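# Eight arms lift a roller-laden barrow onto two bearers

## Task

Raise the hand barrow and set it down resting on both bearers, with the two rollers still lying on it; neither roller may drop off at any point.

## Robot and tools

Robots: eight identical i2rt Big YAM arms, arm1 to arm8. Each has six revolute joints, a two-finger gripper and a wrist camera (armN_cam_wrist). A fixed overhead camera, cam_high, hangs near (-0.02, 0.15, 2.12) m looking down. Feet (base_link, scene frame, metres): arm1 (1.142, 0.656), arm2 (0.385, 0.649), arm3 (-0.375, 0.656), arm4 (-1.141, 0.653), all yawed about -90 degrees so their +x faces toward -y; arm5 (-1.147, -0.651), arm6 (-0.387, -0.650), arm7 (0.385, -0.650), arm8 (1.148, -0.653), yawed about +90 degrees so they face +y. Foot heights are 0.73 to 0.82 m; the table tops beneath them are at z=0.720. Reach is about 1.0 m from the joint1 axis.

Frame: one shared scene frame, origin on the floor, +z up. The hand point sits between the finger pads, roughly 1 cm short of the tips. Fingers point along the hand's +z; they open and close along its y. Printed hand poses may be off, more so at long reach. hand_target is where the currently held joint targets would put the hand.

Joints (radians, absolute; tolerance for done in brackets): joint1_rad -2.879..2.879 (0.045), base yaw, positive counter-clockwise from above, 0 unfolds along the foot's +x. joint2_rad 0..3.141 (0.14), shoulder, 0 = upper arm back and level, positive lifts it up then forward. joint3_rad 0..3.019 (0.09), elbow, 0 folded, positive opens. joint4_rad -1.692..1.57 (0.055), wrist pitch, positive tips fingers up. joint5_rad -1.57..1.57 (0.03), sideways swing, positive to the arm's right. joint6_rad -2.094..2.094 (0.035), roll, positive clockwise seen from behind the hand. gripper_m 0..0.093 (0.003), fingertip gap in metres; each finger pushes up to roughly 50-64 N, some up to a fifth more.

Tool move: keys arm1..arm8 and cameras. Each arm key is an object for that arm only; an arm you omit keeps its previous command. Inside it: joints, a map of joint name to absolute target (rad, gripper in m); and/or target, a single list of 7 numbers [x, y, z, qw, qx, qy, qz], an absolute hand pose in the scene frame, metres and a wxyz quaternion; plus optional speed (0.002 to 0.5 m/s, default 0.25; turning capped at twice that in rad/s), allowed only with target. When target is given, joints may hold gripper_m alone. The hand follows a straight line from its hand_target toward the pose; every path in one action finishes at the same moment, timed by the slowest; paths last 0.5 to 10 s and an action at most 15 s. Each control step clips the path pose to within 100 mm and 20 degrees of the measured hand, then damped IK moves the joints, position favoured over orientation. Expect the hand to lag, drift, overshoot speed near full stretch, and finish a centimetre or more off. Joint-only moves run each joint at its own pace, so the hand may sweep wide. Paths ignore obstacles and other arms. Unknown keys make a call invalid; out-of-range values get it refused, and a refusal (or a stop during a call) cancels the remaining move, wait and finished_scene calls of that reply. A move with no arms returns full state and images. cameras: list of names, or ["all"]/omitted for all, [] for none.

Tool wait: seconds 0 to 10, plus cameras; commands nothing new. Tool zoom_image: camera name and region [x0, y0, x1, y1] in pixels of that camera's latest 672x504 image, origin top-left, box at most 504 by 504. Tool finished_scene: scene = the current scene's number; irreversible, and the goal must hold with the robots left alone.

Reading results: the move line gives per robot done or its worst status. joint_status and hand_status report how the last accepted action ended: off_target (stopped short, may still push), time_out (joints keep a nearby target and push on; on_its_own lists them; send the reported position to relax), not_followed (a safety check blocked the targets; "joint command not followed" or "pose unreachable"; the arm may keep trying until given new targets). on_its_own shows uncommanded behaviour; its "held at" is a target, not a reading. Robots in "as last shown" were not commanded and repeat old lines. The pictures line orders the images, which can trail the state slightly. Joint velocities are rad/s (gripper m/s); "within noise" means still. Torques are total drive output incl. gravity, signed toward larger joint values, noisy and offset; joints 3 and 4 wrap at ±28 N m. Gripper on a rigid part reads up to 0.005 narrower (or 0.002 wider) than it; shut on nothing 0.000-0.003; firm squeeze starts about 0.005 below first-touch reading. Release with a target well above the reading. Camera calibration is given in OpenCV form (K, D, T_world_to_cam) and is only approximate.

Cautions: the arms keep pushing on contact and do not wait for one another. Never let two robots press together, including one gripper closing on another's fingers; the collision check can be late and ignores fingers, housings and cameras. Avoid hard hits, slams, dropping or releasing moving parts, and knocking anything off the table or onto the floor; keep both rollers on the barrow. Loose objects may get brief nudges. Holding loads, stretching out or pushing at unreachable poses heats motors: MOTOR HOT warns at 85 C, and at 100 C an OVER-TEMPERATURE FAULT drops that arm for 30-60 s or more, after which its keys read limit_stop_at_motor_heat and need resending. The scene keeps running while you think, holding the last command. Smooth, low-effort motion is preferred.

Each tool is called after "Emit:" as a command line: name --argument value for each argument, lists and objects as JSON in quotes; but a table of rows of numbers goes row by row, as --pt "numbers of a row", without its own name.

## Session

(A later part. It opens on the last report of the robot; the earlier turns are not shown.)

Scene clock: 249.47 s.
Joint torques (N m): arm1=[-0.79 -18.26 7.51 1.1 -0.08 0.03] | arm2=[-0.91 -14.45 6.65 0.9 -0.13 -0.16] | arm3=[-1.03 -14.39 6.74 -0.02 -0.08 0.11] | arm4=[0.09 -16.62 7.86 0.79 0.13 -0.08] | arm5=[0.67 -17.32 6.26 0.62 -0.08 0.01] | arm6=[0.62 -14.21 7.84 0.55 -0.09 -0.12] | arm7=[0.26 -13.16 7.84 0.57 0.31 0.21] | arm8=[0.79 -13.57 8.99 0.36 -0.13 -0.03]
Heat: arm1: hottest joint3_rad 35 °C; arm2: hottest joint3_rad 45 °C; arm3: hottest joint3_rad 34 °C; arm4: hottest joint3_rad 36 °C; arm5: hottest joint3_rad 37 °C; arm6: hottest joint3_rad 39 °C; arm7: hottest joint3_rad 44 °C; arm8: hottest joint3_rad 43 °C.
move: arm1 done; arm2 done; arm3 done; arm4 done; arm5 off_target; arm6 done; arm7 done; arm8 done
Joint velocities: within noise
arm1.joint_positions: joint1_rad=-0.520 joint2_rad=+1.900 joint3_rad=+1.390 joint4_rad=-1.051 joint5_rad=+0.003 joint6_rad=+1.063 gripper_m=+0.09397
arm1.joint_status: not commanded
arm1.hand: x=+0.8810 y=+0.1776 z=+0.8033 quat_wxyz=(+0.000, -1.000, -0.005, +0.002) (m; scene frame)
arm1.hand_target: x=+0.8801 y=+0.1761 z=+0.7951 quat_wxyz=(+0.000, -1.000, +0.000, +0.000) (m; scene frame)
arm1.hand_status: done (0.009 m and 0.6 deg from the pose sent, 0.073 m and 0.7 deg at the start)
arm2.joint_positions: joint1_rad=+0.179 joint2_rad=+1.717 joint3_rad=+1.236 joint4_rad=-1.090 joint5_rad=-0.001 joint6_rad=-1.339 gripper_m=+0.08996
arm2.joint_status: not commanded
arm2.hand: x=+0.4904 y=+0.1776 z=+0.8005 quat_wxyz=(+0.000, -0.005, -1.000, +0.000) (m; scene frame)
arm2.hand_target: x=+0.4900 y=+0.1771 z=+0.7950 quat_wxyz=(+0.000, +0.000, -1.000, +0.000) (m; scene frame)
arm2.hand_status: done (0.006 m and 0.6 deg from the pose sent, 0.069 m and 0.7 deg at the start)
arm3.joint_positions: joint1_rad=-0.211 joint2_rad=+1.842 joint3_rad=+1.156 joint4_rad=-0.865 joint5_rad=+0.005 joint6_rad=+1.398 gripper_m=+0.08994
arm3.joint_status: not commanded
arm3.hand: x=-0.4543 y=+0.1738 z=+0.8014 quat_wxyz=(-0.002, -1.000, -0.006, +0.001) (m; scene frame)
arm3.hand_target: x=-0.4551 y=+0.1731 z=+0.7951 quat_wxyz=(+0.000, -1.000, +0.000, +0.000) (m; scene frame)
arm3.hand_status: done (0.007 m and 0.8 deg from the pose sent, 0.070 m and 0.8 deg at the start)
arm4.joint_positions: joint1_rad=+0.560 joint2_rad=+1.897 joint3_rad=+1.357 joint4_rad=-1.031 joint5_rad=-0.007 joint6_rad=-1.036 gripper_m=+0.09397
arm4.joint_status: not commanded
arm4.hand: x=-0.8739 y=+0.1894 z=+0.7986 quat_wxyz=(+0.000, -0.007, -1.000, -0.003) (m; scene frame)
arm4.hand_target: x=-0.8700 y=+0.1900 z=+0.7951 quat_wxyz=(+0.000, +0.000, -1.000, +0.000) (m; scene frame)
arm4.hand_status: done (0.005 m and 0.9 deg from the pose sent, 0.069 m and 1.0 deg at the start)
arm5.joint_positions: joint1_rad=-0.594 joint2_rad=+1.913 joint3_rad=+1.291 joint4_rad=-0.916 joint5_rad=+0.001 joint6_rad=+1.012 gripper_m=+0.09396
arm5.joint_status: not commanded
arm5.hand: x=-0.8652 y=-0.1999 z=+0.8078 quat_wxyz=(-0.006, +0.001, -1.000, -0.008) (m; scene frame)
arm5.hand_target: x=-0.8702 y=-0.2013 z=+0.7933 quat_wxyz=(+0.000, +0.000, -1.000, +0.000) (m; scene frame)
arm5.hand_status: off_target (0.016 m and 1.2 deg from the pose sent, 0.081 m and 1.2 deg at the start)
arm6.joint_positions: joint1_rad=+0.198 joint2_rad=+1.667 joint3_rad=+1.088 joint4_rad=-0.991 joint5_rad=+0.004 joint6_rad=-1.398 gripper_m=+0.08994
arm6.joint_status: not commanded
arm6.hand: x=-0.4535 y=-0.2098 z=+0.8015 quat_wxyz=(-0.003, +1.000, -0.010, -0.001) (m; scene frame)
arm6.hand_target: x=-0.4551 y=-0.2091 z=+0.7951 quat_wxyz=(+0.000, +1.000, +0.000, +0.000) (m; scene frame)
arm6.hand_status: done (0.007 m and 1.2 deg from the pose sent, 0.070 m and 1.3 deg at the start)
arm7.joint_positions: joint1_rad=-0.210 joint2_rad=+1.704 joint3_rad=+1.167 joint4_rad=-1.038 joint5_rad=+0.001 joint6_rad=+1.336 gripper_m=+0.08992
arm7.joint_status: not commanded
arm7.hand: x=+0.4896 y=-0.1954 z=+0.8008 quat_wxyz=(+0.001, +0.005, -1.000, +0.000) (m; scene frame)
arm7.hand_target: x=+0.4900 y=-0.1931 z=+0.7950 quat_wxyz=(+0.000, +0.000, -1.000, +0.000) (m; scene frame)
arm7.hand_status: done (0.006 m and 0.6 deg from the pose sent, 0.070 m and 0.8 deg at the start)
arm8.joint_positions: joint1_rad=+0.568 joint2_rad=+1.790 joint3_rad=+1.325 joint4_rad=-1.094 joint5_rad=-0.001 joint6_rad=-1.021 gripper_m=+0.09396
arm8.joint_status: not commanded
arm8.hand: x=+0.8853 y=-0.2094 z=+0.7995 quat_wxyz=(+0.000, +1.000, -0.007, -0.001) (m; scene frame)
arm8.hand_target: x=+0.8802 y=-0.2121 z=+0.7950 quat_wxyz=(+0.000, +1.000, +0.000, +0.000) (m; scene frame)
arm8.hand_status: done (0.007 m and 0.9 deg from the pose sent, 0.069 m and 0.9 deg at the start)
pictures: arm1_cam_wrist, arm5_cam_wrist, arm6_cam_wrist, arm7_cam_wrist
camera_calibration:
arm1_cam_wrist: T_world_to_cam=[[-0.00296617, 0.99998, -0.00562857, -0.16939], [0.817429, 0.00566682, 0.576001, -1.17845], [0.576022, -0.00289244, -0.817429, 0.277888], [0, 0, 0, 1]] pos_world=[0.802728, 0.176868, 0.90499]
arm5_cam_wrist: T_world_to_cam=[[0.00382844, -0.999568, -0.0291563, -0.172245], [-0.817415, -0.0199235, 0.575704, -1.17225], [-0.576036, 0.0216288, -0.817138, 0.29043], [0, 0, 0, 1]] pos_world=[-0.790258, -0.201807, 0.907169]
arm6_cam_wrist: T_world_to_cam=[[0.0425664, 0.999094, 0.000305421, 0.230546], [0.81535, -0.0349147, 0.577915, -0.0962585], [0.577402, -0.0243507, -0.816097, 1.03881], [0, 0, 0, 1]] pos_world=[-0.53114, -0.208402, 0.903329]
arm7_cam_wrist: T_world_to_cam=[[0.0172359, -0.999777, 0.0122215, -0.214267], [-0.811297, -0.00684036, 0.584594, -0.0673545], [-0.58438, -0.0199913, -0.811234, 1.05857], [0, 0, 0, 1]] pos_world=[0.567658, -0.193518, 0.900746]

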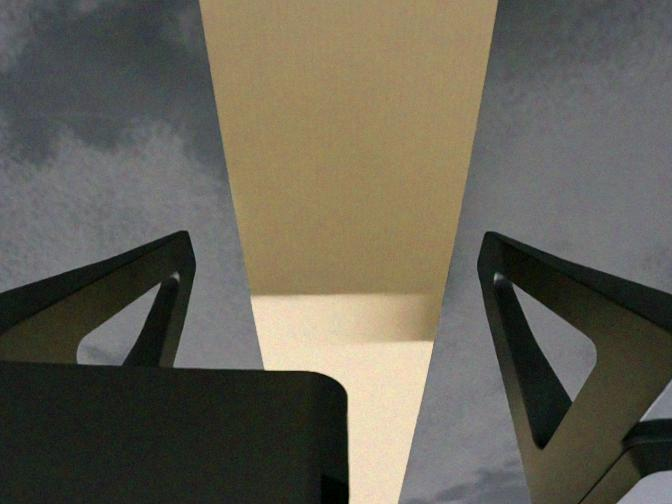

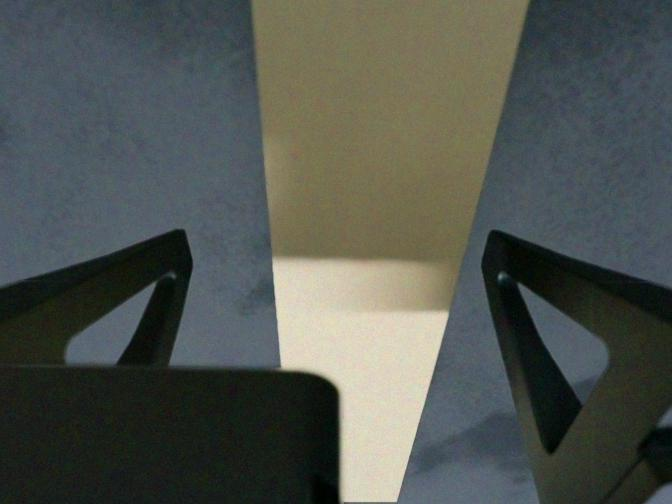

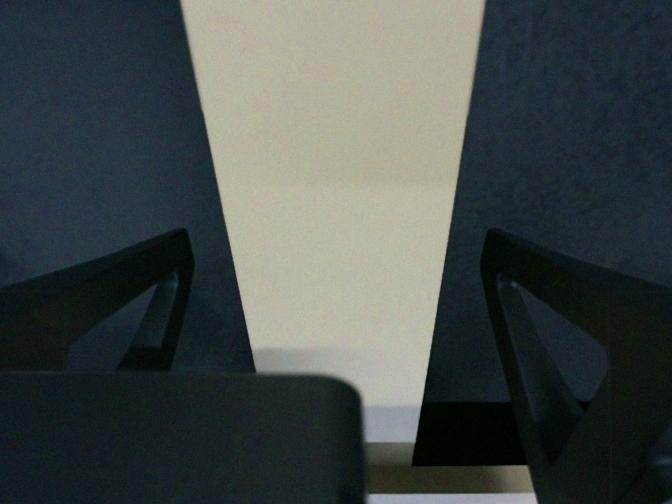

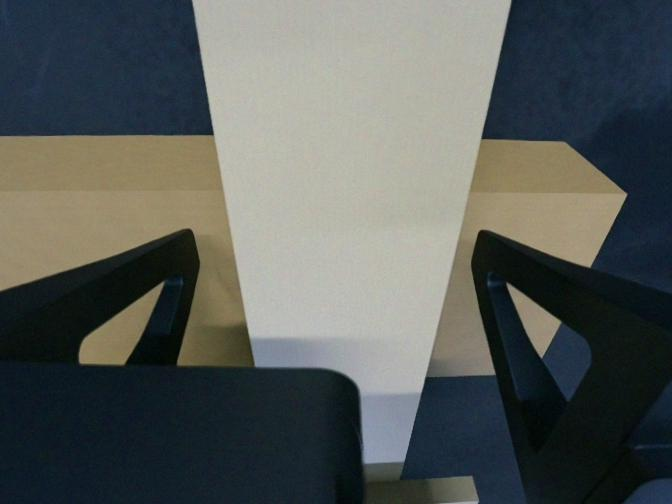

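Emit:
move --arm1 '{"joints": {"gripper_m": 0.036}}' --arm2 '{"joints": {"gripper_m": 0.036}}' --arm3 '{"joints": {"gripper_m": 0.036}}' --arm4 '{"joints": {"gripper_m": 0.036}}' --arm5 '{"target": [-0.873, -0.201, 0.786, 0, 0, 1, 0], "speed": 0.1}' --arm6 '{"joints": {"gripper_m": 0.036}}' --arm7 '{"joints": {"gripper_m": 0.036}}' --arm8 '{"joints": {"gripper_m": 0.036}}' --cameras '["arm5_cam_wrist"]'

Emit:
move --arm5 '{"joints": {"gripper_m": 0.036}}'

Scene clock: 254.33 s.
Joint torques (N m): arm1=[-0.79 -18.08 7.77 1.1 -0.05 0.07] | arm2=[-0.85 -14.39 6.82 0.91 -0.2 -0.08] | arm3=[-0.97 -14.27 6.94 0.12 -0.08 0.11] | arm4=[0.09 -16.67 7.87 0.62 -0.02 -0.07] | arm5=[0.79 -16.91 5.89 0.55 -0.07 -0.01] | arm6=[0.38 -14.33 7.84 0.4 -0.11 -0.06] | arm7=[0.15 -13.33 8.03 0.46 0.28 0.18] | arm8=[0.73 -13.57 9.17 0.43 -0.11 0]
Heat: arm1: hottest joint3_rad 34 °C; arm2: hottest joint3_rad 44 °C; arm3: hottest joint3_rad 34 °C; arm4: hottest joint3_rad 35 °C; arm5: hottest joint3_rad 36 °C; arm6: hottest joint3_rad 39 °C; arm7: hottest joint3_rad 43 °C; arm8: hottest joint3_rad 43 °C.
move: arm1 off_target; arm2 off_target; arm3 off_target; arm4 off_target; arm5 off_target; arm6 off_target; arm7 off_target; arm8 off_target
Joint velocities: within noise
arm1.joint_positions: joint1_rad=-0.520 joint2_rad=+1.899 joint3_rad=+1.387 joint4_rad=-1.053 joint5_rad=+0.001 joint6_rad=+1.059 gripper_m=+0.04489
arm1.joint_status: gripper_m off_target (ended at +0.04492, target +0.03600)
arm1.hand: x=+0.8822 y=+0.1790 z=+0.8025 quat_wxyz=(+0.002, -1.000, -0.007, +0.000) (m; scene frame)
arm1.hand_target: x=+0.8802 y=+0.1761 z=+0.7950 quat_wxyz=(+0.000, -1.000, +0.000, +0.000) (m; scene frame)
arm1.hand_status: not commanded
arm2.joint_positions: joint1_rad=+0.179 joint2_rad=+1.717 joint3_rad=+1.234 joint4_rad=-1.091 joint5_rad=+0.001 joint6_rad=-1.347 gripper_m=+0.04444
arm2.joint_status: gripper_m off_target (ended at +0.04447, target +0.03600)
arm2.hand: x=+0.4899 y=+0.1785 z=+0.7999 quat_wxyz=(+0.001, -0.001, -1.000, -0.001) (m; scene frame)
arm2.hand_target: x=+0.4900 y=+0.1771 z=+0.7950 quat_wxyz=(+0.000, +0.000, -1.000, +0.000) (m; scene frame)
arm2.hand_status: not commanded
arm3.joint_positions: joint1_rad=-0.211 joint2_rad=+1.842 joint3_rad=+1.153 joint4_rad=-0.866 joint5_rad=+0.005 joint6_rad=+1.398 gripper_m=+0.04575
arm3.joint_status: gripper_m off_target (ended at +0.04578, target +0.03600)
arm3.hand: x=-0.4540 y=+0.1756 z=+0.8007 quat_wxyz=(+0.000, -1.000, -0.006, +0.001) (m; scene frame)
arm3.hand_target: x=-0.4550 y=+0.1730 z=+0.7951 quat_wxyz=(+0.000, -1.000, +0.000, +0.000) (m; scene frame)
arm3.hand_status: not commanded
arm4.joint_positions: joint1_rad=+0.560 joint2_rad=+1.898 joint3_rad=+1.357 joint4_rad=-1.025 joint5_rad=-0.003 joint6_rad=-1.038 gripper_m=+0.04529
arm4.joint_status: gripper_m off_target (ended at +0.04531, target +0.03600)
arm4.hand: x=-0.8738 y=+0.1877 z=+0.7984 quat_wxyz=(+0.001, -0.006, -1.000, +0.001) (m; scene frame)
arm4.hand_target: x=-0.8701 y=+0.1900 z=+0.7950 quat_wxyz=(+0.000, +0.000, -1.000, +0.000) (m; scene frame)
arm4.hand_status: not commanded
arm5.joint_positions: joint1_rad=-0.594 joint2_rad=+1.916 joint3_rad=+1.285 joint4_rad=-0.898 joint5_rad=+0.001 joint6_rad=+1.016 gripper_m=+0.09396
arm5.joint_status: not commanded
arm5.hand: x=-0.8648 y=-0.1991 z=+0.8046 quat_wxyz=(-0.009, -0.001, -1.000, -0.012) (m; scene frame)
arm5.hand_target: x=-0.8732 y=-0.2015 z=+0.7865 quat_wxyz=(+0.000, +0.000, -1.000, +0.000) (m; scene frame)
arm5.hand_status: off_target (0.020 m and 1.7 deg from the pose sent, 0.023 m and 1.2 deg at the start)
arm6.joint_positions: joint1_rad=+0.198 joint2_rad=+1.668 joint3_rad=+1.088 joint4_rad=-0.987 joint5_rad=+0.005 joint6_rad=-1.404 gripper_m=+0.04430
arm6.joint_status: gripper_m off_target (ended at +0.04433, target +0.03600)
arm6.hand: x=-0.4536 y=-0.2089 z=+0.8013 quat_wxyz=(-0.004, +1.000, -0.007, -0.001) (m; scene frame)
arm6.hand_target: x=-0.4551 y=-0.2092 z=+0.7951 quat_wxyz=(+0.000, +1.000, +0.000, +0.000) (m; scene frame)
arm6.hand_status: not commanded
arm7.joint_positions: joint1_rad=-0.210 joint2_rad=+1.704 joint3_rad=+1.165 joint4_rad=-1.038 joint5_rad=+0.002 joint6_rad=+1.338 gripper_m=+0.04465
arm7.joint_status: gripper_m off_target (ended at +0.04468, target +0.03600)
arm7.hand: x=+0.4894 y=-0.1965 z=+0.8000 quat_wxyz=(+0.002, +0.005, -1.000, +0.002) (m; scene frame)
arm7.hand_target: x=+0.4899 y=-0.1931 z=+0.7950 quat_wxyz=(+0.000, +0.000, -1.000, +0.000) (m; scene frame)
arm7.hand_status: not commanded
arm8.joint_positions: joint1_rad=+0.569 joint2_rad=+1.790 joint3_rad=+1.324 joint4_rad=-1.095 joint5_rad=-0.001 joint6_rad=-1.024 gripper_m=+0.04493
arm8.joint_status: gripper_m off_target (ended at +0.04496, target +0.03600)
arm8.hand: x=+0.8852 y=-0.2107 z=+0.7989 quat_wxyz=(+0.002, +1.000, -0.006, +0.000) (m; scene frame)
arm8.hand_target: x=+0.8800 y=-0.2120 z=+0.7951 quat_wxyz=(+0.000, +1.000, +0.000, +0.000) (m; scene frame)
arm8.hand_status: not commanded
pictures: arm5_cam_wrist
camera_calibration:
arm5_cam_wrist: T_world_to_cam=[[-0.000580272, -0.999339, -0.0363375, -0.16957], [-0.820008, -0.0203223, 0.571992, -1.1693], [-0.572352, 0.0301289, -0.819454, 0.294708], [0, 0, 0, 1]] pos_world=[-0.790255, -0.2021, 0.904167]

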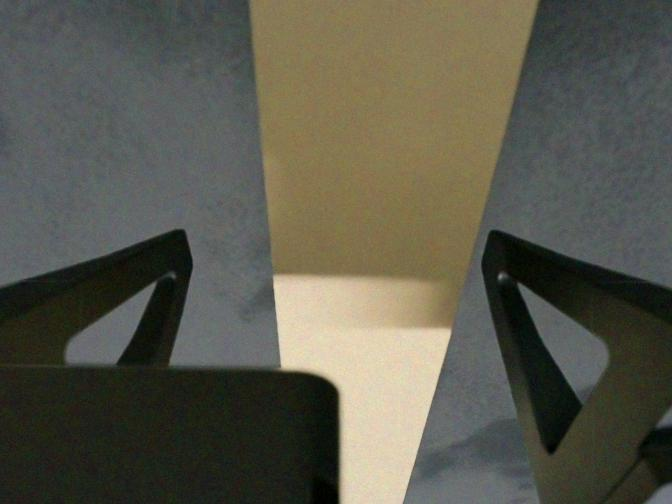

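Scene clock: 255.03 s.
Joint torques (N m): arm1=[-0.62 -18.08 7.75 1.17 -0.02 0.08] | arm2=[-0.85 -14.45 6.83 0.91 -0.2 -0.08] | arm3=[-0.97 -14.27 6.94 0.12 -0.08 0.11] | arm4=[0.09 -16.67 7.87 0.61 -0.02 -0.07] | arm5=[0.97 -16.79 6.52 0.83 -0.17 -0.04] | arm6=[0.5 -14.15 7.83 0.38 -0.11 -0.05] | arm7=[0.32 -13.39 8.09 0.49 0.28 0.2] | arm8=[0.73 -13.57 9.18 0.44 -0.11 0]
Heat: arm1: hottest joint3_rad 34 °C; arm2: hottest joint3_rad 44 °C; arm3: hottest joint3_rad 34 °C; arm4: hottest joint3_rad 35 °C; arm5: hottest joint3_rad 36 °C; arm6: hottest joint3_rad 39 °C; arm7: hottest joint3_rad 43 °C; arm8: hottest joint3_rad 43 °C.
move: arm5 off_target
Joint velocities: within noise
arm1, arm2, arm3, arm4, arm6, arm7, arm8: as last shown
arm5.joint_positions: joint1_rad=-0.596 joint2_rad=+1.916 joint3_rad=+1.276 joint4_rad=-0.904 joint5_rad=+0.004 joint6_rad=+1.020 gripper_m=+0.04325
arm5.joint_status: gripper_m off_target (ended at +0.04328, target +0.03600)
arm5.hand: x=-0.8665 y=-0.2046 z=+0.8018 quat_wxyz=(-0.006, -0.004, -1.000, -0.005) (m; scene frame)
arm5.hand_target: x=-0.8731 y=-0.2016 z=+0.7865 quat_wxyz=(+0.000, +0.000, -1.000, +0.000) (m; scene frame)
arm5.hand_status: not commanded
pictures: arm1_cam_wrist, arm2_cam_wrist, arm3_cam_wrist, arm4_cam_wrist, arm5_cam_wrist, arm6_cam_wrist, arm7_cam_wrist, arm8_cam_wrist, cam_high
camera_calibration:
arm1_cam_wrist: T_world_to_cam=[[-0.00681551, 0.999974, -0.00251834, -0.169796], [0.815169, 0.00701455, 0.579181, -1.1797], [0.579184, 0.00189454, -0.815195, 0.271037], [0, 0, 0, 1]] pos_world=[0.803519, 0.177553, 0.903782]
arm2_cam_wrist: T_world_to_cam=[[-0.00335298, -0.999981, -0.0052081, 0.18479], [-0.806262, -0.000377527, 0.591559, -0.0773133], [-0.59155, 0.00618258, -0.806245, 1.05956], [0, 0, 0, 1]] pos_world=[0.565065, 0.178207, 0.900959]
arm3_cam_wrist: T_world_to_cam=[[-0.0212805, 0.999765, 0.0040583, -0.188118], [0.821371, 0.0151687, 0.570193, -0.0812828], [0.569998, 0.0154673, -0.821501, 1.03868], [0, 0, 0, 1]] pos_world=[-0.529288, 0.173241, 0.90039]
arm4_cam_wrist: T_world_to_cam=[[-0.0341548, -0.999415, -0.00201312, 0.162708], [-0.816223, 0.0267318, 0.577118, -1.17386], [-0.576726, 0.0213545, -0.816658, 0.271224], [0, 0, 0, 1]] pos_world=[-0.796156, 0.1882, 0.899283]
arm5_cam_wrist: T_world_to_cam=[[-0.00655624, -0.999709, -0.0231949, -0.190944], [-0.816879, -0.0080244, 0.576753, -1.16788], [-0.576772, 0.0227288, -0.816589, 0.28401], [0, 0, 0, 1]] pos_world=[-0.791464, -0.206716, 0.901072]
arm6_cam_wrist: T_world_to_cam=[[0.0361058, 0.999341, 0.00376566, 0.223961], [0.815612, -0.0316447, 0.577733, -0.0951302], [0.577471, -0.0177882, -0.816217, 1.0403], [0, 0, 0, 1]] pos_world=[-0.531242, -0.208319, 0.90323]
arm7_cam_wrist: T_world_to_cam=[[0.0161085, -0.999759, 0.0149045, -0.216926], [-0.811154, -0.00435109, 0.584817, -0.0667695], [-0.584611, -0.0215104, -0.811028, 1.0575], [0, 0, 0, 1]] pos_world=[0.56756, -0.194417, 0.899943]
arm8_cam_wrist: T_world_to_cam=[[-0.00252866, 0.999845, -0.0174304, 0.227297], [0.817333, 0.0121092, 0.576038, -1.17798], [0.57616, -0.0127899, -0.817237, 0.266056], [0, 0, 0, 1]] pos_world=[0.810082, -0.209594, 0.899951]

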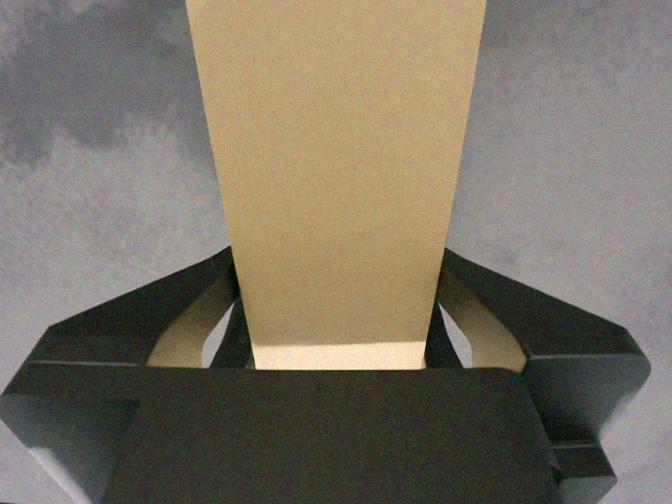

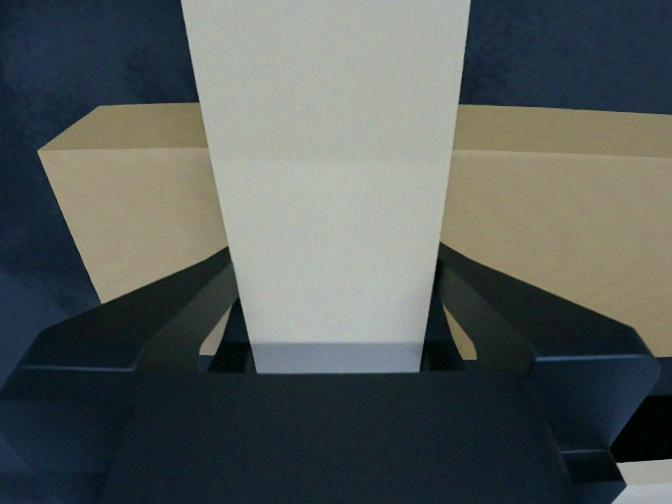

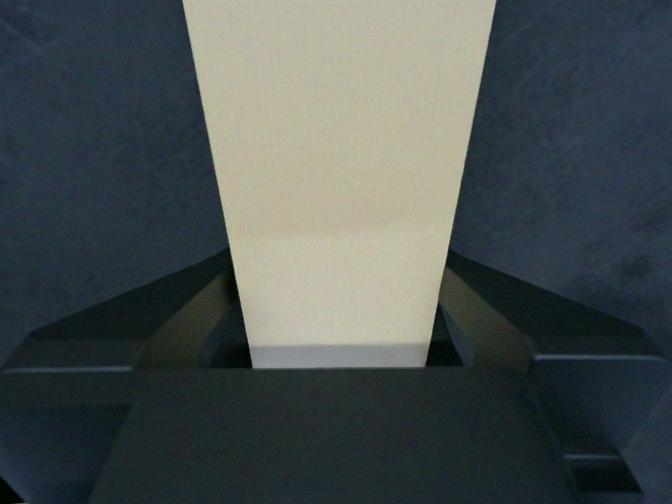

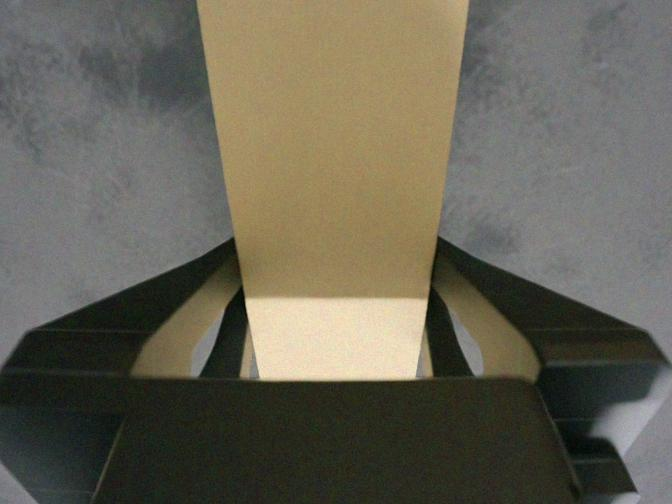

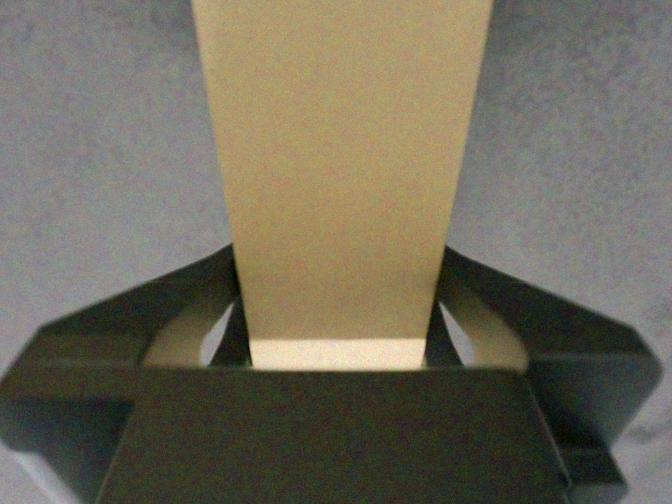

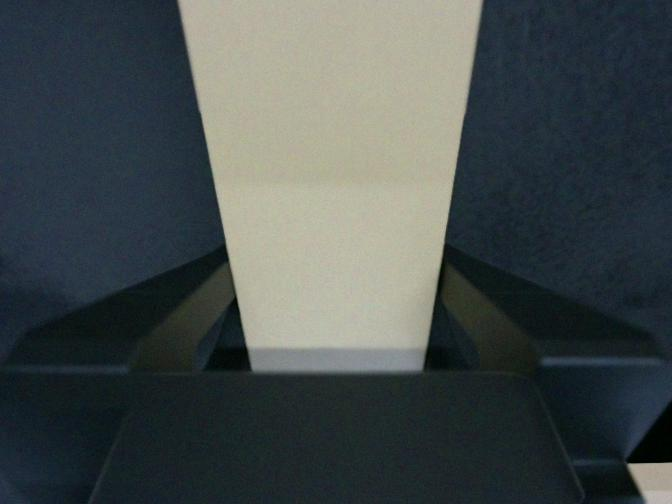

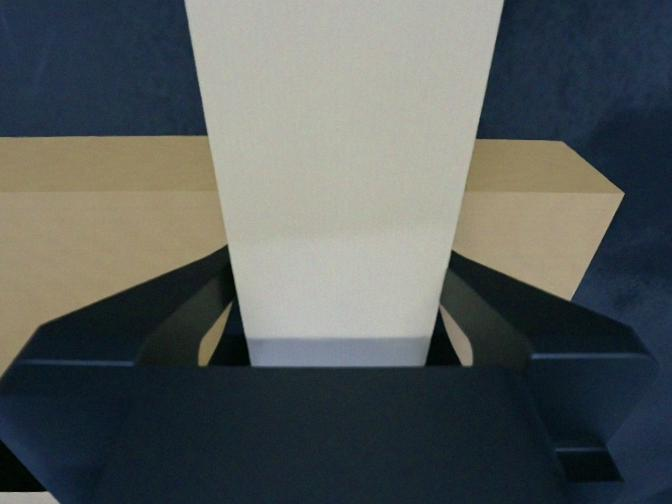

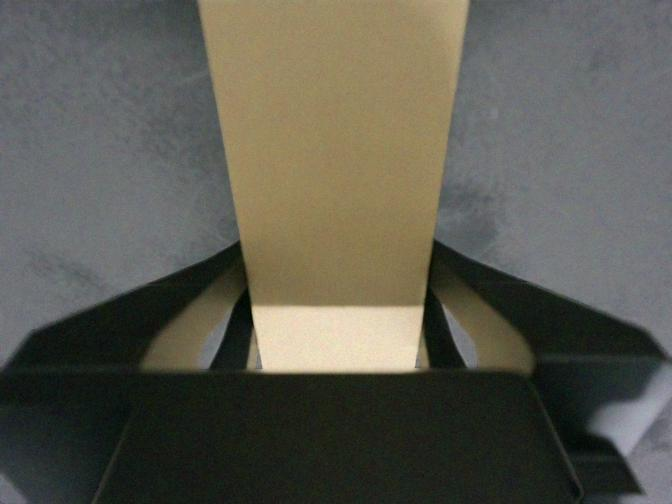

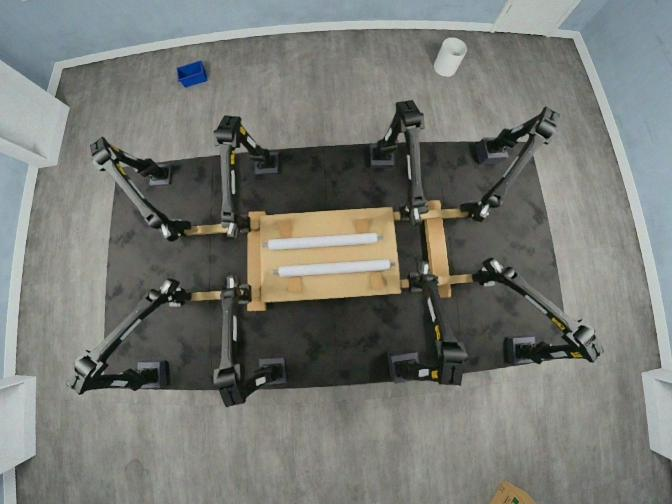

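Emit:
move --arm1 '{"target": [0.882, 0.179, 0.865, 0, 1, 0, 0], "speed": 0.03}' --arm2 '{"target": [0.490, 0.1785, 0.865, 0, 0, 1, 0], "speed": 0.03}' --arm3 '{"target": [-0.454, 0.1755, 0.865, 0, 1, 0, 0], "speed": 0.03}' --arm4 '{"target": [-0.874, 0.1877, 0.865, 0, 0, 1, 0], "speed": 0.03}' --arm5 '{"target": [-0.8665, -0.2046, 0.865, 0, 0, 1, 0], "speed": 0.03}' --arm6 '{"target": [-0.4536, -0.2089, 0.865, 0, 1, 0, 0], "speed": 0.03}' --arm7 '{"target": [0.489, -0.1965, 0.865, 0, 0, 1, 0], "speed": 0.03}' --arm8 '{"target": [0.885, -0.2107, 0.865, 0, 1, 0, 0], "speed": 0.03}' --cameras '["arm2_cam_wrist", "arm7_cam_wrist", "cam_high"]'

Scene clock: 262.90 s.
Joint torques (N m): arm1=[-0.56 -23.53 11.23 -2.96 0.01 0.06] | arm2=[-0.91 -19.43 11.29 -2.92 -0.39 -0.07] | arm3=[-0.79 -20.01 10.06 -3.29 -0.08 0.11] | arm4=[-0.73 -20.42 12.31 -2.24 -0.13 -0.15] | arm5=[-0.09 -23 9.54 -2.56 -0.01 -0.18] | arm6=[0.21 -19.72 11.85 -3.18 -0.1 -0.07] | arm7=[0.15 -18.26 12.62 -3.04 0.37 0.19] | arm8=[-0.03 -18.14 13.96 -2.74 -0.2 -0.1]
Heat: arm1: hottest joint3_rad 35 °C; arm2: hottest joint3_rad 43 °C; arm3: hottest joint3_rad 34 °C; arm4: hottest joint3_rad 35 °C; arm5: hottest joint3_rad 36 °C; arm6: hottest joint3_rad 38 °C; arm7: hottest joint3_rad 43 °C; arm8: hottest joint3_rad 42 °C.
move: arm1 off_target; arm2 off_target; arm3 off_target; arm4 off_target; arm5 off_target; arm6 off_target; arm7 off_target; arm8 off_target
Joint velocities: within noise
arm1.joint_positions: joint1_rad=-0.520 joint2_rad=+1.878 joint3_rad=+1.413 joint4_rad=-1.109 joint5_rad=+0.000 joint6_rad=+1.060 gripper_m=+0.04489
arm1.joint_status: not commanded
arm1.hand: x=+0.8826 y=+0.1795 z=+0.8222 quat_wxyz=(+0.005, -1.000, -0.007, -0.002) (m; scene frame)
arm1.hand_target: x=+0.8823 y=+0.1793 z=+0.8635 quat_wxyz=(-0.001, -1.000, +0.000, +0.000) (m; scene frame)
arm1.hand_status: off_target (0.043 m and 1.0 deg from the pose sent, 0.062 m and 0.8 deg at the start)
arm2.joint_positions: joint1_rad=+0.179 joint2_rad=+1.696 joint3_rad=+1.269 joint4_rad=-1.162 joint5_rad=+0.006 joint6_rad=-1.347 gripper_m=+0.04444
arm2.joint_status: not commanded
arm2.hand: x=+0.4886 y=+0.1804 z=+0.8215 quat_wxyz=(+0.005, -0.001, -1.000, -0.008) (m; scene frame)
arm2.hand_target: x=+0.4897 y=+0.1793 z=+0.8633 quat_wxyz=(+0.000, +0.000, -1.000, +0.001) (m; scene frame)
arm2.hand_status: off_target (0.044 m and 1.1 deg from the pose sent, 0.065 m and 0.2 deg at the start)
arm3.joint_positions: joint1_rad=-0.211 joint2_rad=+1.798 joint3_rad=+1.170 joint4_rad=-0.939 joint5_rad=+0.005 joint6_rad=+1.400 gripper_m=+0.04575
arm3.joint_status: not commanded
arm3.hand: x=-0.4535 y=+0.1792 z=+0.8263 quat_wxyz=(+0.006, -1.000, -0.005, +0.000) (m; scene frame)
arm3.hand_target: x=-0.4539 y=+0.1759 z=+0.8633 quat_wxyz=(-0.001, -1.000, +0.000, +0.000) (m; scene frame)
arm3.hand_status: off_target (0.039 m and 0.9 deg from the pose sent, 0.064 m and 0.7 deg at the start)
arm4.joint_positions: joint1_rad=+0.561 joint2_rad=+1.865 joint3_rad=+1.387 joint4_rad=-1.104 joint5_rad=+0.000 joint6_rad=-1.038 gripper_m=+0.04528
arm4.joint_status: not commanded
arm4.hand: x=-0.8750 y=+0.1907 z=+0.8250 quat_wxyz=(+0.006, -0.006, -1.000, -0.006) (m; scene frame)
arm4.hand_target: x=-0.8743 y=+0.1882 z=+0.8638 quat_wxyz=(+0.000, +0.000, -1.000, +0.001) (m; scene frame)
arm4.hand_status: off_target (0.040 m and 1.1 deg from the pose sent, 0.067 m and 0.7 deg at the start)
arm5.joint_positions: joint1_rad=-0.596 joint2_rad=+1.879 joint3_rad=+1.307 joint4_rad=-0.989 joint5_rad=+0.000 joint6_rad=+1.020 gripper_m=+0.04325
arm5.joint_status: not commanded
arm5.hand: x=-0.8680 y=-0.2056 z=+0.8299 quat_wxyz=(+0.000, -0.004, -1.000, +0.002) (m; scene frame)
arm5.hand_target: x=-0.8666 y=-0.2048 z=+0.8638 quat_wxyz=(-0.001, +0.000, -1.000, -0.001) (m; scene frame)
arm5.hand_status: off_target (0.035 m and 0.5 deg from the pose sent, 0.063 m and 1.0 deg at the start)
arm6.joint_positions: joint1_rad=+0.199 joint2_rad=+1.639 joint3_rad=+1.132 joint4_rad=-1.078 joint5_rad=+0.005 joint6_rad=-1.404 gripper_m=+0.04430
arm6.joint_status: not commanded
arm6.hand: x=-0.4536 y=-0.2100 z=+0.8277 quat_wxyz=(+0.005, +1.000, -0.007, +0.001) (m; scene frame)
arm6.hand_target: x=-0.4535 y=-0.2092 z=+0.8634 quat_wxyz=(-0.001, +1.000, +0.000, +0.000) (m; scene frame)
arm6.hand_status: off_target (0.037 m and 0.9 deg from the pose sent, 0.064 m and 1.0 deg at the start)
arm7.joint_positions: joint1_rad=-0.210 joint2_rad=+1.673 joint3_rad=+1.193 joint4_rad=-1.110 joint5_rad=-0.001 joint6_rad=+1.338 gripper_m=+0.04465
arm7.joint_status: not commanded
arm7.hand: x=+0.4883 y=-0.1998 z=+0.8229 quat_wxyz=(+0.004, +0.004, -1.000, +0.008) (m; scene frame)
arm7.hand_target: x=+0.4888 y=-0.1971 z=+0.8633 quat_wxyz=(+0.000, +0.000, -1.000, -0.001) (m; scene frame)
arm7.hand_status: off_target (0.042 m and 1.1 deg from the pose sent, 0.065 m and 0.6 deg at the start)
arm8.joint_positions: joint1_rad=+0.569 joint2_rad=+1.773 joint3_rad=+1.358 joint4_rad=-1.174 joint5_rad=+0.001 joint6_rad=-1.024 gripper_m=+0.04493
arm8.joint_status: not commanded
arm8.hand: x=+0.8877 y=-0.2141 z=+0.8192 quat_wxyz=(+0.013, +1.000, -0.006, +0.008) (m; scene frame)
arm8.hand_target: x=+0.8855 y=-0.2116 z=+0.8632 quat_wxyz=(-0.001, +1.000, +0.000, +0.000) (m; scene frame)
arm8.hand_status: off_target (0.046 m and 1.9 deg from the pose sent, 0.066 m and 0.7 deg at the start)
pictures: arm2_cam_wrist, arm7_cam_wrist, cam_high
camera_calibration:
arm2_cam_wrist: T_world_to_cam=[[-0.00344669, -0.999805, -0.0194197, 0.198494], [-0.801352, -0.00885515, 0.598128, -0.0973896], [-0.598184, 0.0176235, -0.801165, 1.07315], [0, 0, 0, 1]] pos_world=[0.56458, 0.17868, 0.921875]
arm7_cam_wrist: T_world_to_cam=[[0.0155109, -0.999515, 0.0270142, -0.230225], [-0.80817, 0.00337598, 0.58894, -0.0843837], [-0.588745, -0.030967, -0.807725, 1.07277], [0, 0, 0, 1]] pos_world=[0.566964, -0.196608, 0.922422]

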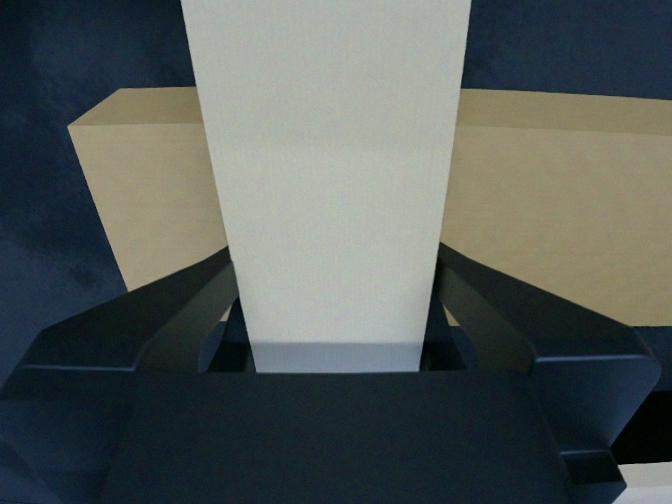

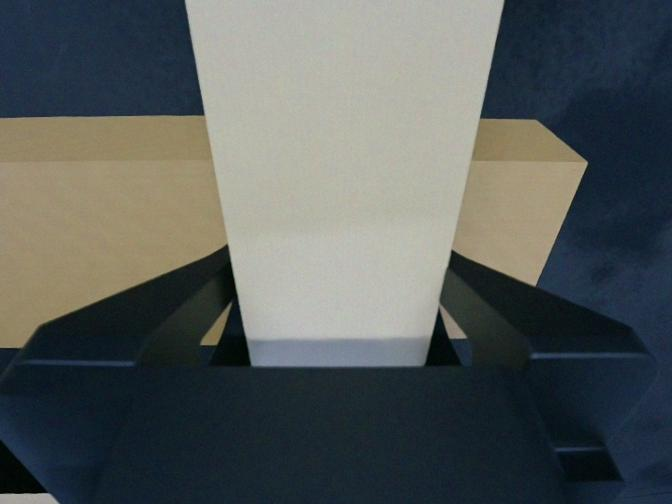

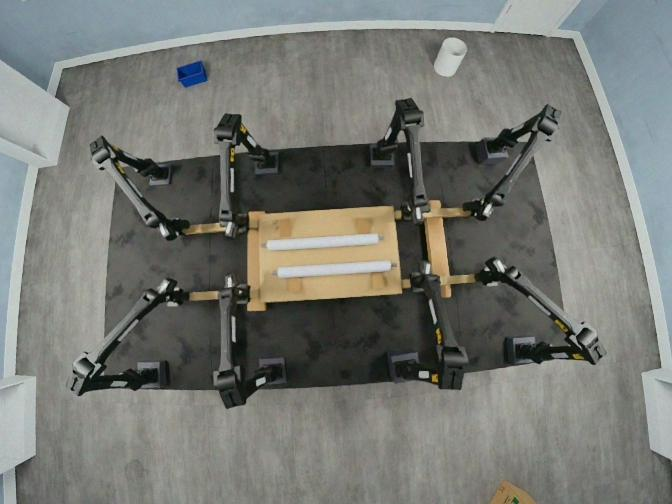

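Emit:
move --arm1 '{"target": [0.882, 0.179, 0.909, 0, 1, 0, 0], "speed": 0.03}' --arm2 '{"target": [0.490, 0.1785, 0.909, 0, 0, 1, 0], "speed": 0.03}' --arm3 '{"target": [-0.454, 0.1755, 0.901, 0, 1, 0, 0], "speed": 0.03}' --arm4 '{"target": [-0.874, 0.1877, 0.901, 0, 0, 1, 0], "speed": 0.03}' --arm5 '{"target": [-0.8665, -0.2046, 0.901, 0, 0, 1, 0], "speed": 0.03}' --arm6 '{"target": [-0.4536, -0.2089, 0.901, 0, 1, 0, 0], "speed": 0.03}' --arm7 '{"target": [0.489, -0.1965, 0.909, 0, 0, 1, 0], "speed": 0.03}' --arm8 '{"target": [0.885, -0.2107, 0.909, 0, 1, 0, 0], "speed": 0.03}' --cameras '["arm2_cam_wrist", "arm7_cam_wrist", "arm1_cam_wrist", "cam_high"]'

Scene clock: 267.80 s.
Joint torques (N m): arm1=[-1.03 -22.77 12.6 -3.02 0.12 0.06] | arm2=[-0.85 -18.9 12.59 -3.07 -0.44 -0.07] | arm3=[-0.79 -19.25 11.33 -3.25 -0.07 0.11] | arm4=[-0.79 -20.13 13.38 -2.33 -0.14 -0.16] | arm5=[-0.03 -22.48 10.55 -2.65 0 -0.18] | arm6=[0.21 -18.84 12.88 -3.11 -0.18 -0.07] | arm7=[0.09 -17.26 14.31 -3.14 0.35 0.18] | arm8=[-0.03 -17.67 15.27 -2.7 -0.34 -0.11]
Heat: arm1: hottest joint3_rad 35 °C; arm2: hottest joint3_rad 44 °C; arm3: hottest joint3_rad 34 °C; arm4: hottest joint3_rad 36 °C; arm5: hottest joint3_rad 36 °C; arm6: hottest joint3_rad 38 °C; arm7: hottest joint3_rad 43 °C; arm8: hottest joint3_rad 43 °C.
move: arm1 off_target; arm2 off_target; arm3 off_target; arm4 off_target; arm5 off_target; arm6 off_target; arm7 off_target; arm8 off_target
Joint velocities: within noise
arm1.joint_positions: joint1_rad=-0.520 joint2_rad=+1.835 joint3_rad=+1.468 joint4_rad=-1.214 joint5_rad=-0.004 joint6_rad=+1.060 gripper_m=+0.04491
arm1.joint_status: not commanded
arm1.hand: x=+0.8837 y=+0.1801 z=+0.8638 quat_wxyz=(+0.007, -1.000, -0.006, -0.006) (m; scene frame)
arm1.hand_target: x=+0.8825 y=+0.1797 z=+0.9076 quat_wxyz=(-0.001, -1.000, +0.000, +0.001) (m; scene frame)
arm1.hand_status: off_target (0.045 m and 1.3 deg from the pose sent, 0.087 m and 1.0 deg at the start)
arm2.joint_positions: joint1_rad=+0.179 joint2_rad=+1.660 joint3_rad=+1.335 joint4_rad=-1.269 joint5_rad=+0.006 joint6_rad=-1.347 gripper_m=+0.04448
arm2.joint_status: not commanded
arm2.hand: x=+0.4884 y=+0.1806 z=+0.8616 quat_wxyz=(+0.006, -0.001, -1.000, -0.011) (m; scene frame)
arm2.hand_target: x=+0.4897 y=+0.1797 z=+0.9072 quat_wxyz=(+0.000, +0.000, -1.000, +0.002) (m; scene frame)
arm2.hand_status: off_target (0.048 m and 1.4 deg from the pose sent, 0.088 m and 1.1 deg at the start)
arm3.joint_positions: joint1_rad=-0.211 joint2_rad=+1.744 joint3_rad=+1.204 joint4_rad=-1.030 joint5_rad=+0.005 joint6_rad=+1.400 gripper_m=+0.04578
arm3.joint_status: not commanded
arm3.hand: x=-0.4534 y=+0.1803 z=+0.8619 quat_wxyz=(+0.007, -1.000, -0.005, -0.001) (m; scene frame)
arm3.hand_target: x=-0.4538 y=+0.1761 z=+0.8996 quat_wxyz=(-0.001, -1.000, +0.000, +0.000) (m; scene frame)
arm3.hand_status: off_target (0.039 m and 1.0 deg from the pose sent, 0.075 m and 0.9 deg at the start)
arm4.joint_positions: joint1_rad=+0.561 joint2_rad=+1.831 joint3_rad=+1.432 joint4_rad=-1.186 joint5_rad=+0.001 joint6_rad=-1.038 gripper_m=+0.04528
arm4.joint_status: not commanded
arm4.hand: x=-0.8748 y=+0.1906 z=+0.8581 quat_wxyz=(+0.007, -0.006, -1.000, -0.007) (m; scene frame)
arm4.hand_target: x=-0.8744 y=+0.1884 z=+0.8996 quat_wxyz=(+0.000, +0.000, -1.000, +0.001) (m; scene frame)
arm4.hand_status: off_target (0.043 m and 1.3 deg from the pose sent, 0.076 m and 1.1 deg at the start)
arm5.joint_positions: joint1_rad=-0.596 joint2_rad=+1.834 joint3_rad=+1.342 joint4_rad=-1.073 joint5_rad=-0.001 joint6_rad=+1.021 gripper_m=+0.04325
arm5.joint_status: not commanded
arm5.hand: x=-0.8684 y=-0.2061 z=+0.8637 quat_wxyz=(+0.002, -0.005, -1.000, +0.003) (m; scene frame)
arm5.hand_target: x=-0.8668 y=-0.2049 z=+0.8999 quat_wxyz=(-0.001, +0.000, -1.000, -0.001) (m; scene frame)
arm5.hand_status: off_target (0.037 m and 0.7 deg from the pose sent, 0.071 m and 0.5 deg at the start)
arm6.joint_positions: joint1_rad=+0.199 joint2_rad=+1.597 joint3_rad=+1.183 joint4_rad=-1.175 joint5_rad=+0.007 joint6_rad=-1.404 gripper_m=+0.04429
arm6.joint_status: not commanded
arm6.hand: x=-0.4533 y=-0.2108 z=+0.8633 quat_wxyz=(+0.006, +1.000, -0.006, +0.002) (m; scene frame)
arm6.hand_target: x=-0.4534 y=-0.2095 z=+0.8996 quat_wxyz=(-0.001, +1.000, +0.000, +0.000) (m; scene frame)
arm6.hand_status: off_target (0.038 m and 1.1 deg from the pose sent, 0.073 m and 0.9 deg at the start)
arm7.joint_positions: joint1_rad=-0.210 joint2_rad=+1.630 joint3_rad=+1.252 joint4_rad=-1.219 joint5_rad=-0.001 joint6_rad=+1.339 gripper_m=+0.04471
arm7.joint_status: not commanded
arm7.hand: x=+0.4881 y=-0.2015 z=+0.8630 quat_wxyz=(+0.005, +0.004, -1.000, +0.011) (m; scene frame)
arm7.hand_target: x=+0.4887 y=-0.1978 z=+0.9072 quat_wxyz=(+0.000, +0.000, -1.000, -0.002) (m; scene frame)
arm7.hand_status: off_target (0.046 m and 1.4 deg from the pose sent, 0.086 m and 1.1 deg at the start)
arm8.joint_positions: joint1_rad=+0.569 joint2_rad=+1.737 joint3_rad=+1.425 joint4_rad=-1.285 joint5_rad=+0.005 joint6_rad=-1.022 gripper_m=+0.04493
arm8.joint_status: not commanded
arm8.hand: x=+0.8886 y=-0.2141 z=+0.8609 quat_wxyz=(+0.015, +1.000, -0.006, +0.012) (m; scene frame)
arm8.hand_target: x=+0.8858 y=-0.2119 z=+0.9073 quat_wxyz=(-0.001, +1.000, +0.000, +0.000) (m; scene frame)
arm8.hand_status: off_target (0.048 m and 2.3 deg from the pose sent, 0.090 m and 1.8 deg at the start)
pictures: arm1_cam_wrist, arm2_cam_wrist, arm7_cam_wrist, cam_high
camera_calibration:
arm1_cam_wrist: T_world_to_cam=[[-0.00565787, 0.999944, 0.00895954, -0.181713], [0.808494, -0.000698411, 0.588504, -1.21729], [0.588477, 0.0105734, -0.808445, 0.304598], [0, 0, 0, 1]] pos_world=[0.803895, 0.177632, 0.96426]
arm2_cam_wrist: T_world_to_cam=[[-0.00344871, -0.999696, -0.0244138, 0.203744], [-0.800154, -0.0118845, 0.599676, -0.122882], [-0.599784, 0.0216029, -0.79987, 1.10407], [0, 0, 0, 1]] pos_world=[0.564584, 0.178371, 0.961779]
arm7_cam_wrist: T_world_to_cam=[[0.0148417, -0.999337, 0.033247, -0.237984], [-0.807349, 0.00763924, 0.590025, -0.108679], [-0.589888, -0.0355989, -0.8067, 1.10373], [0, 0, 0, 1]] pos_world=[0.566866, -0.197704, 0.962414]

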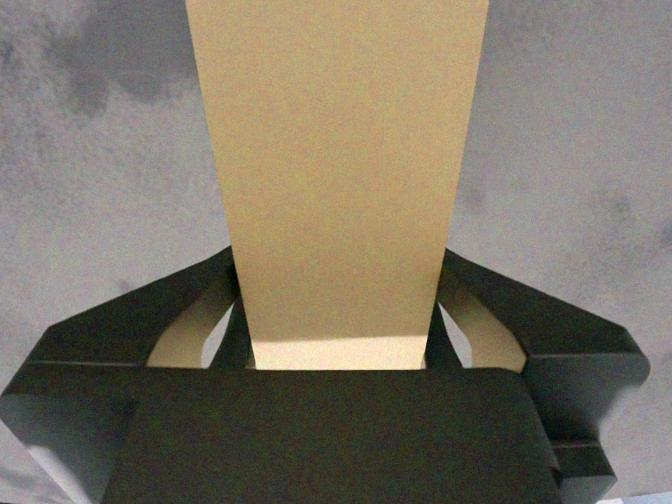

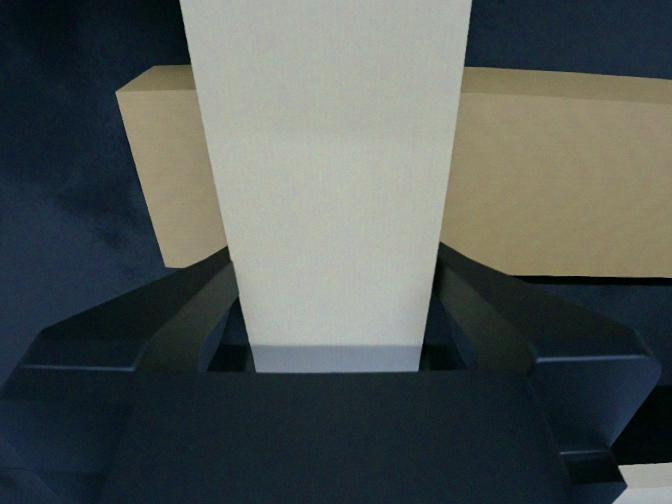

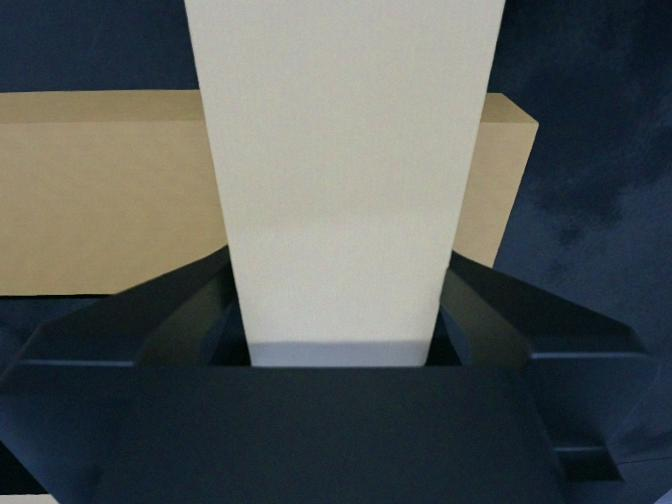

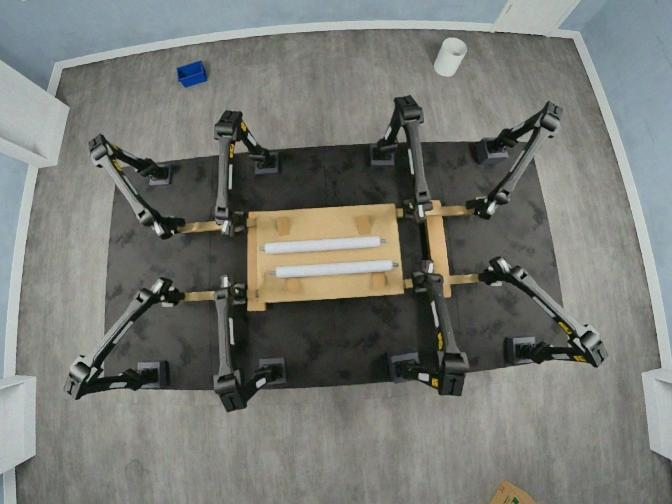

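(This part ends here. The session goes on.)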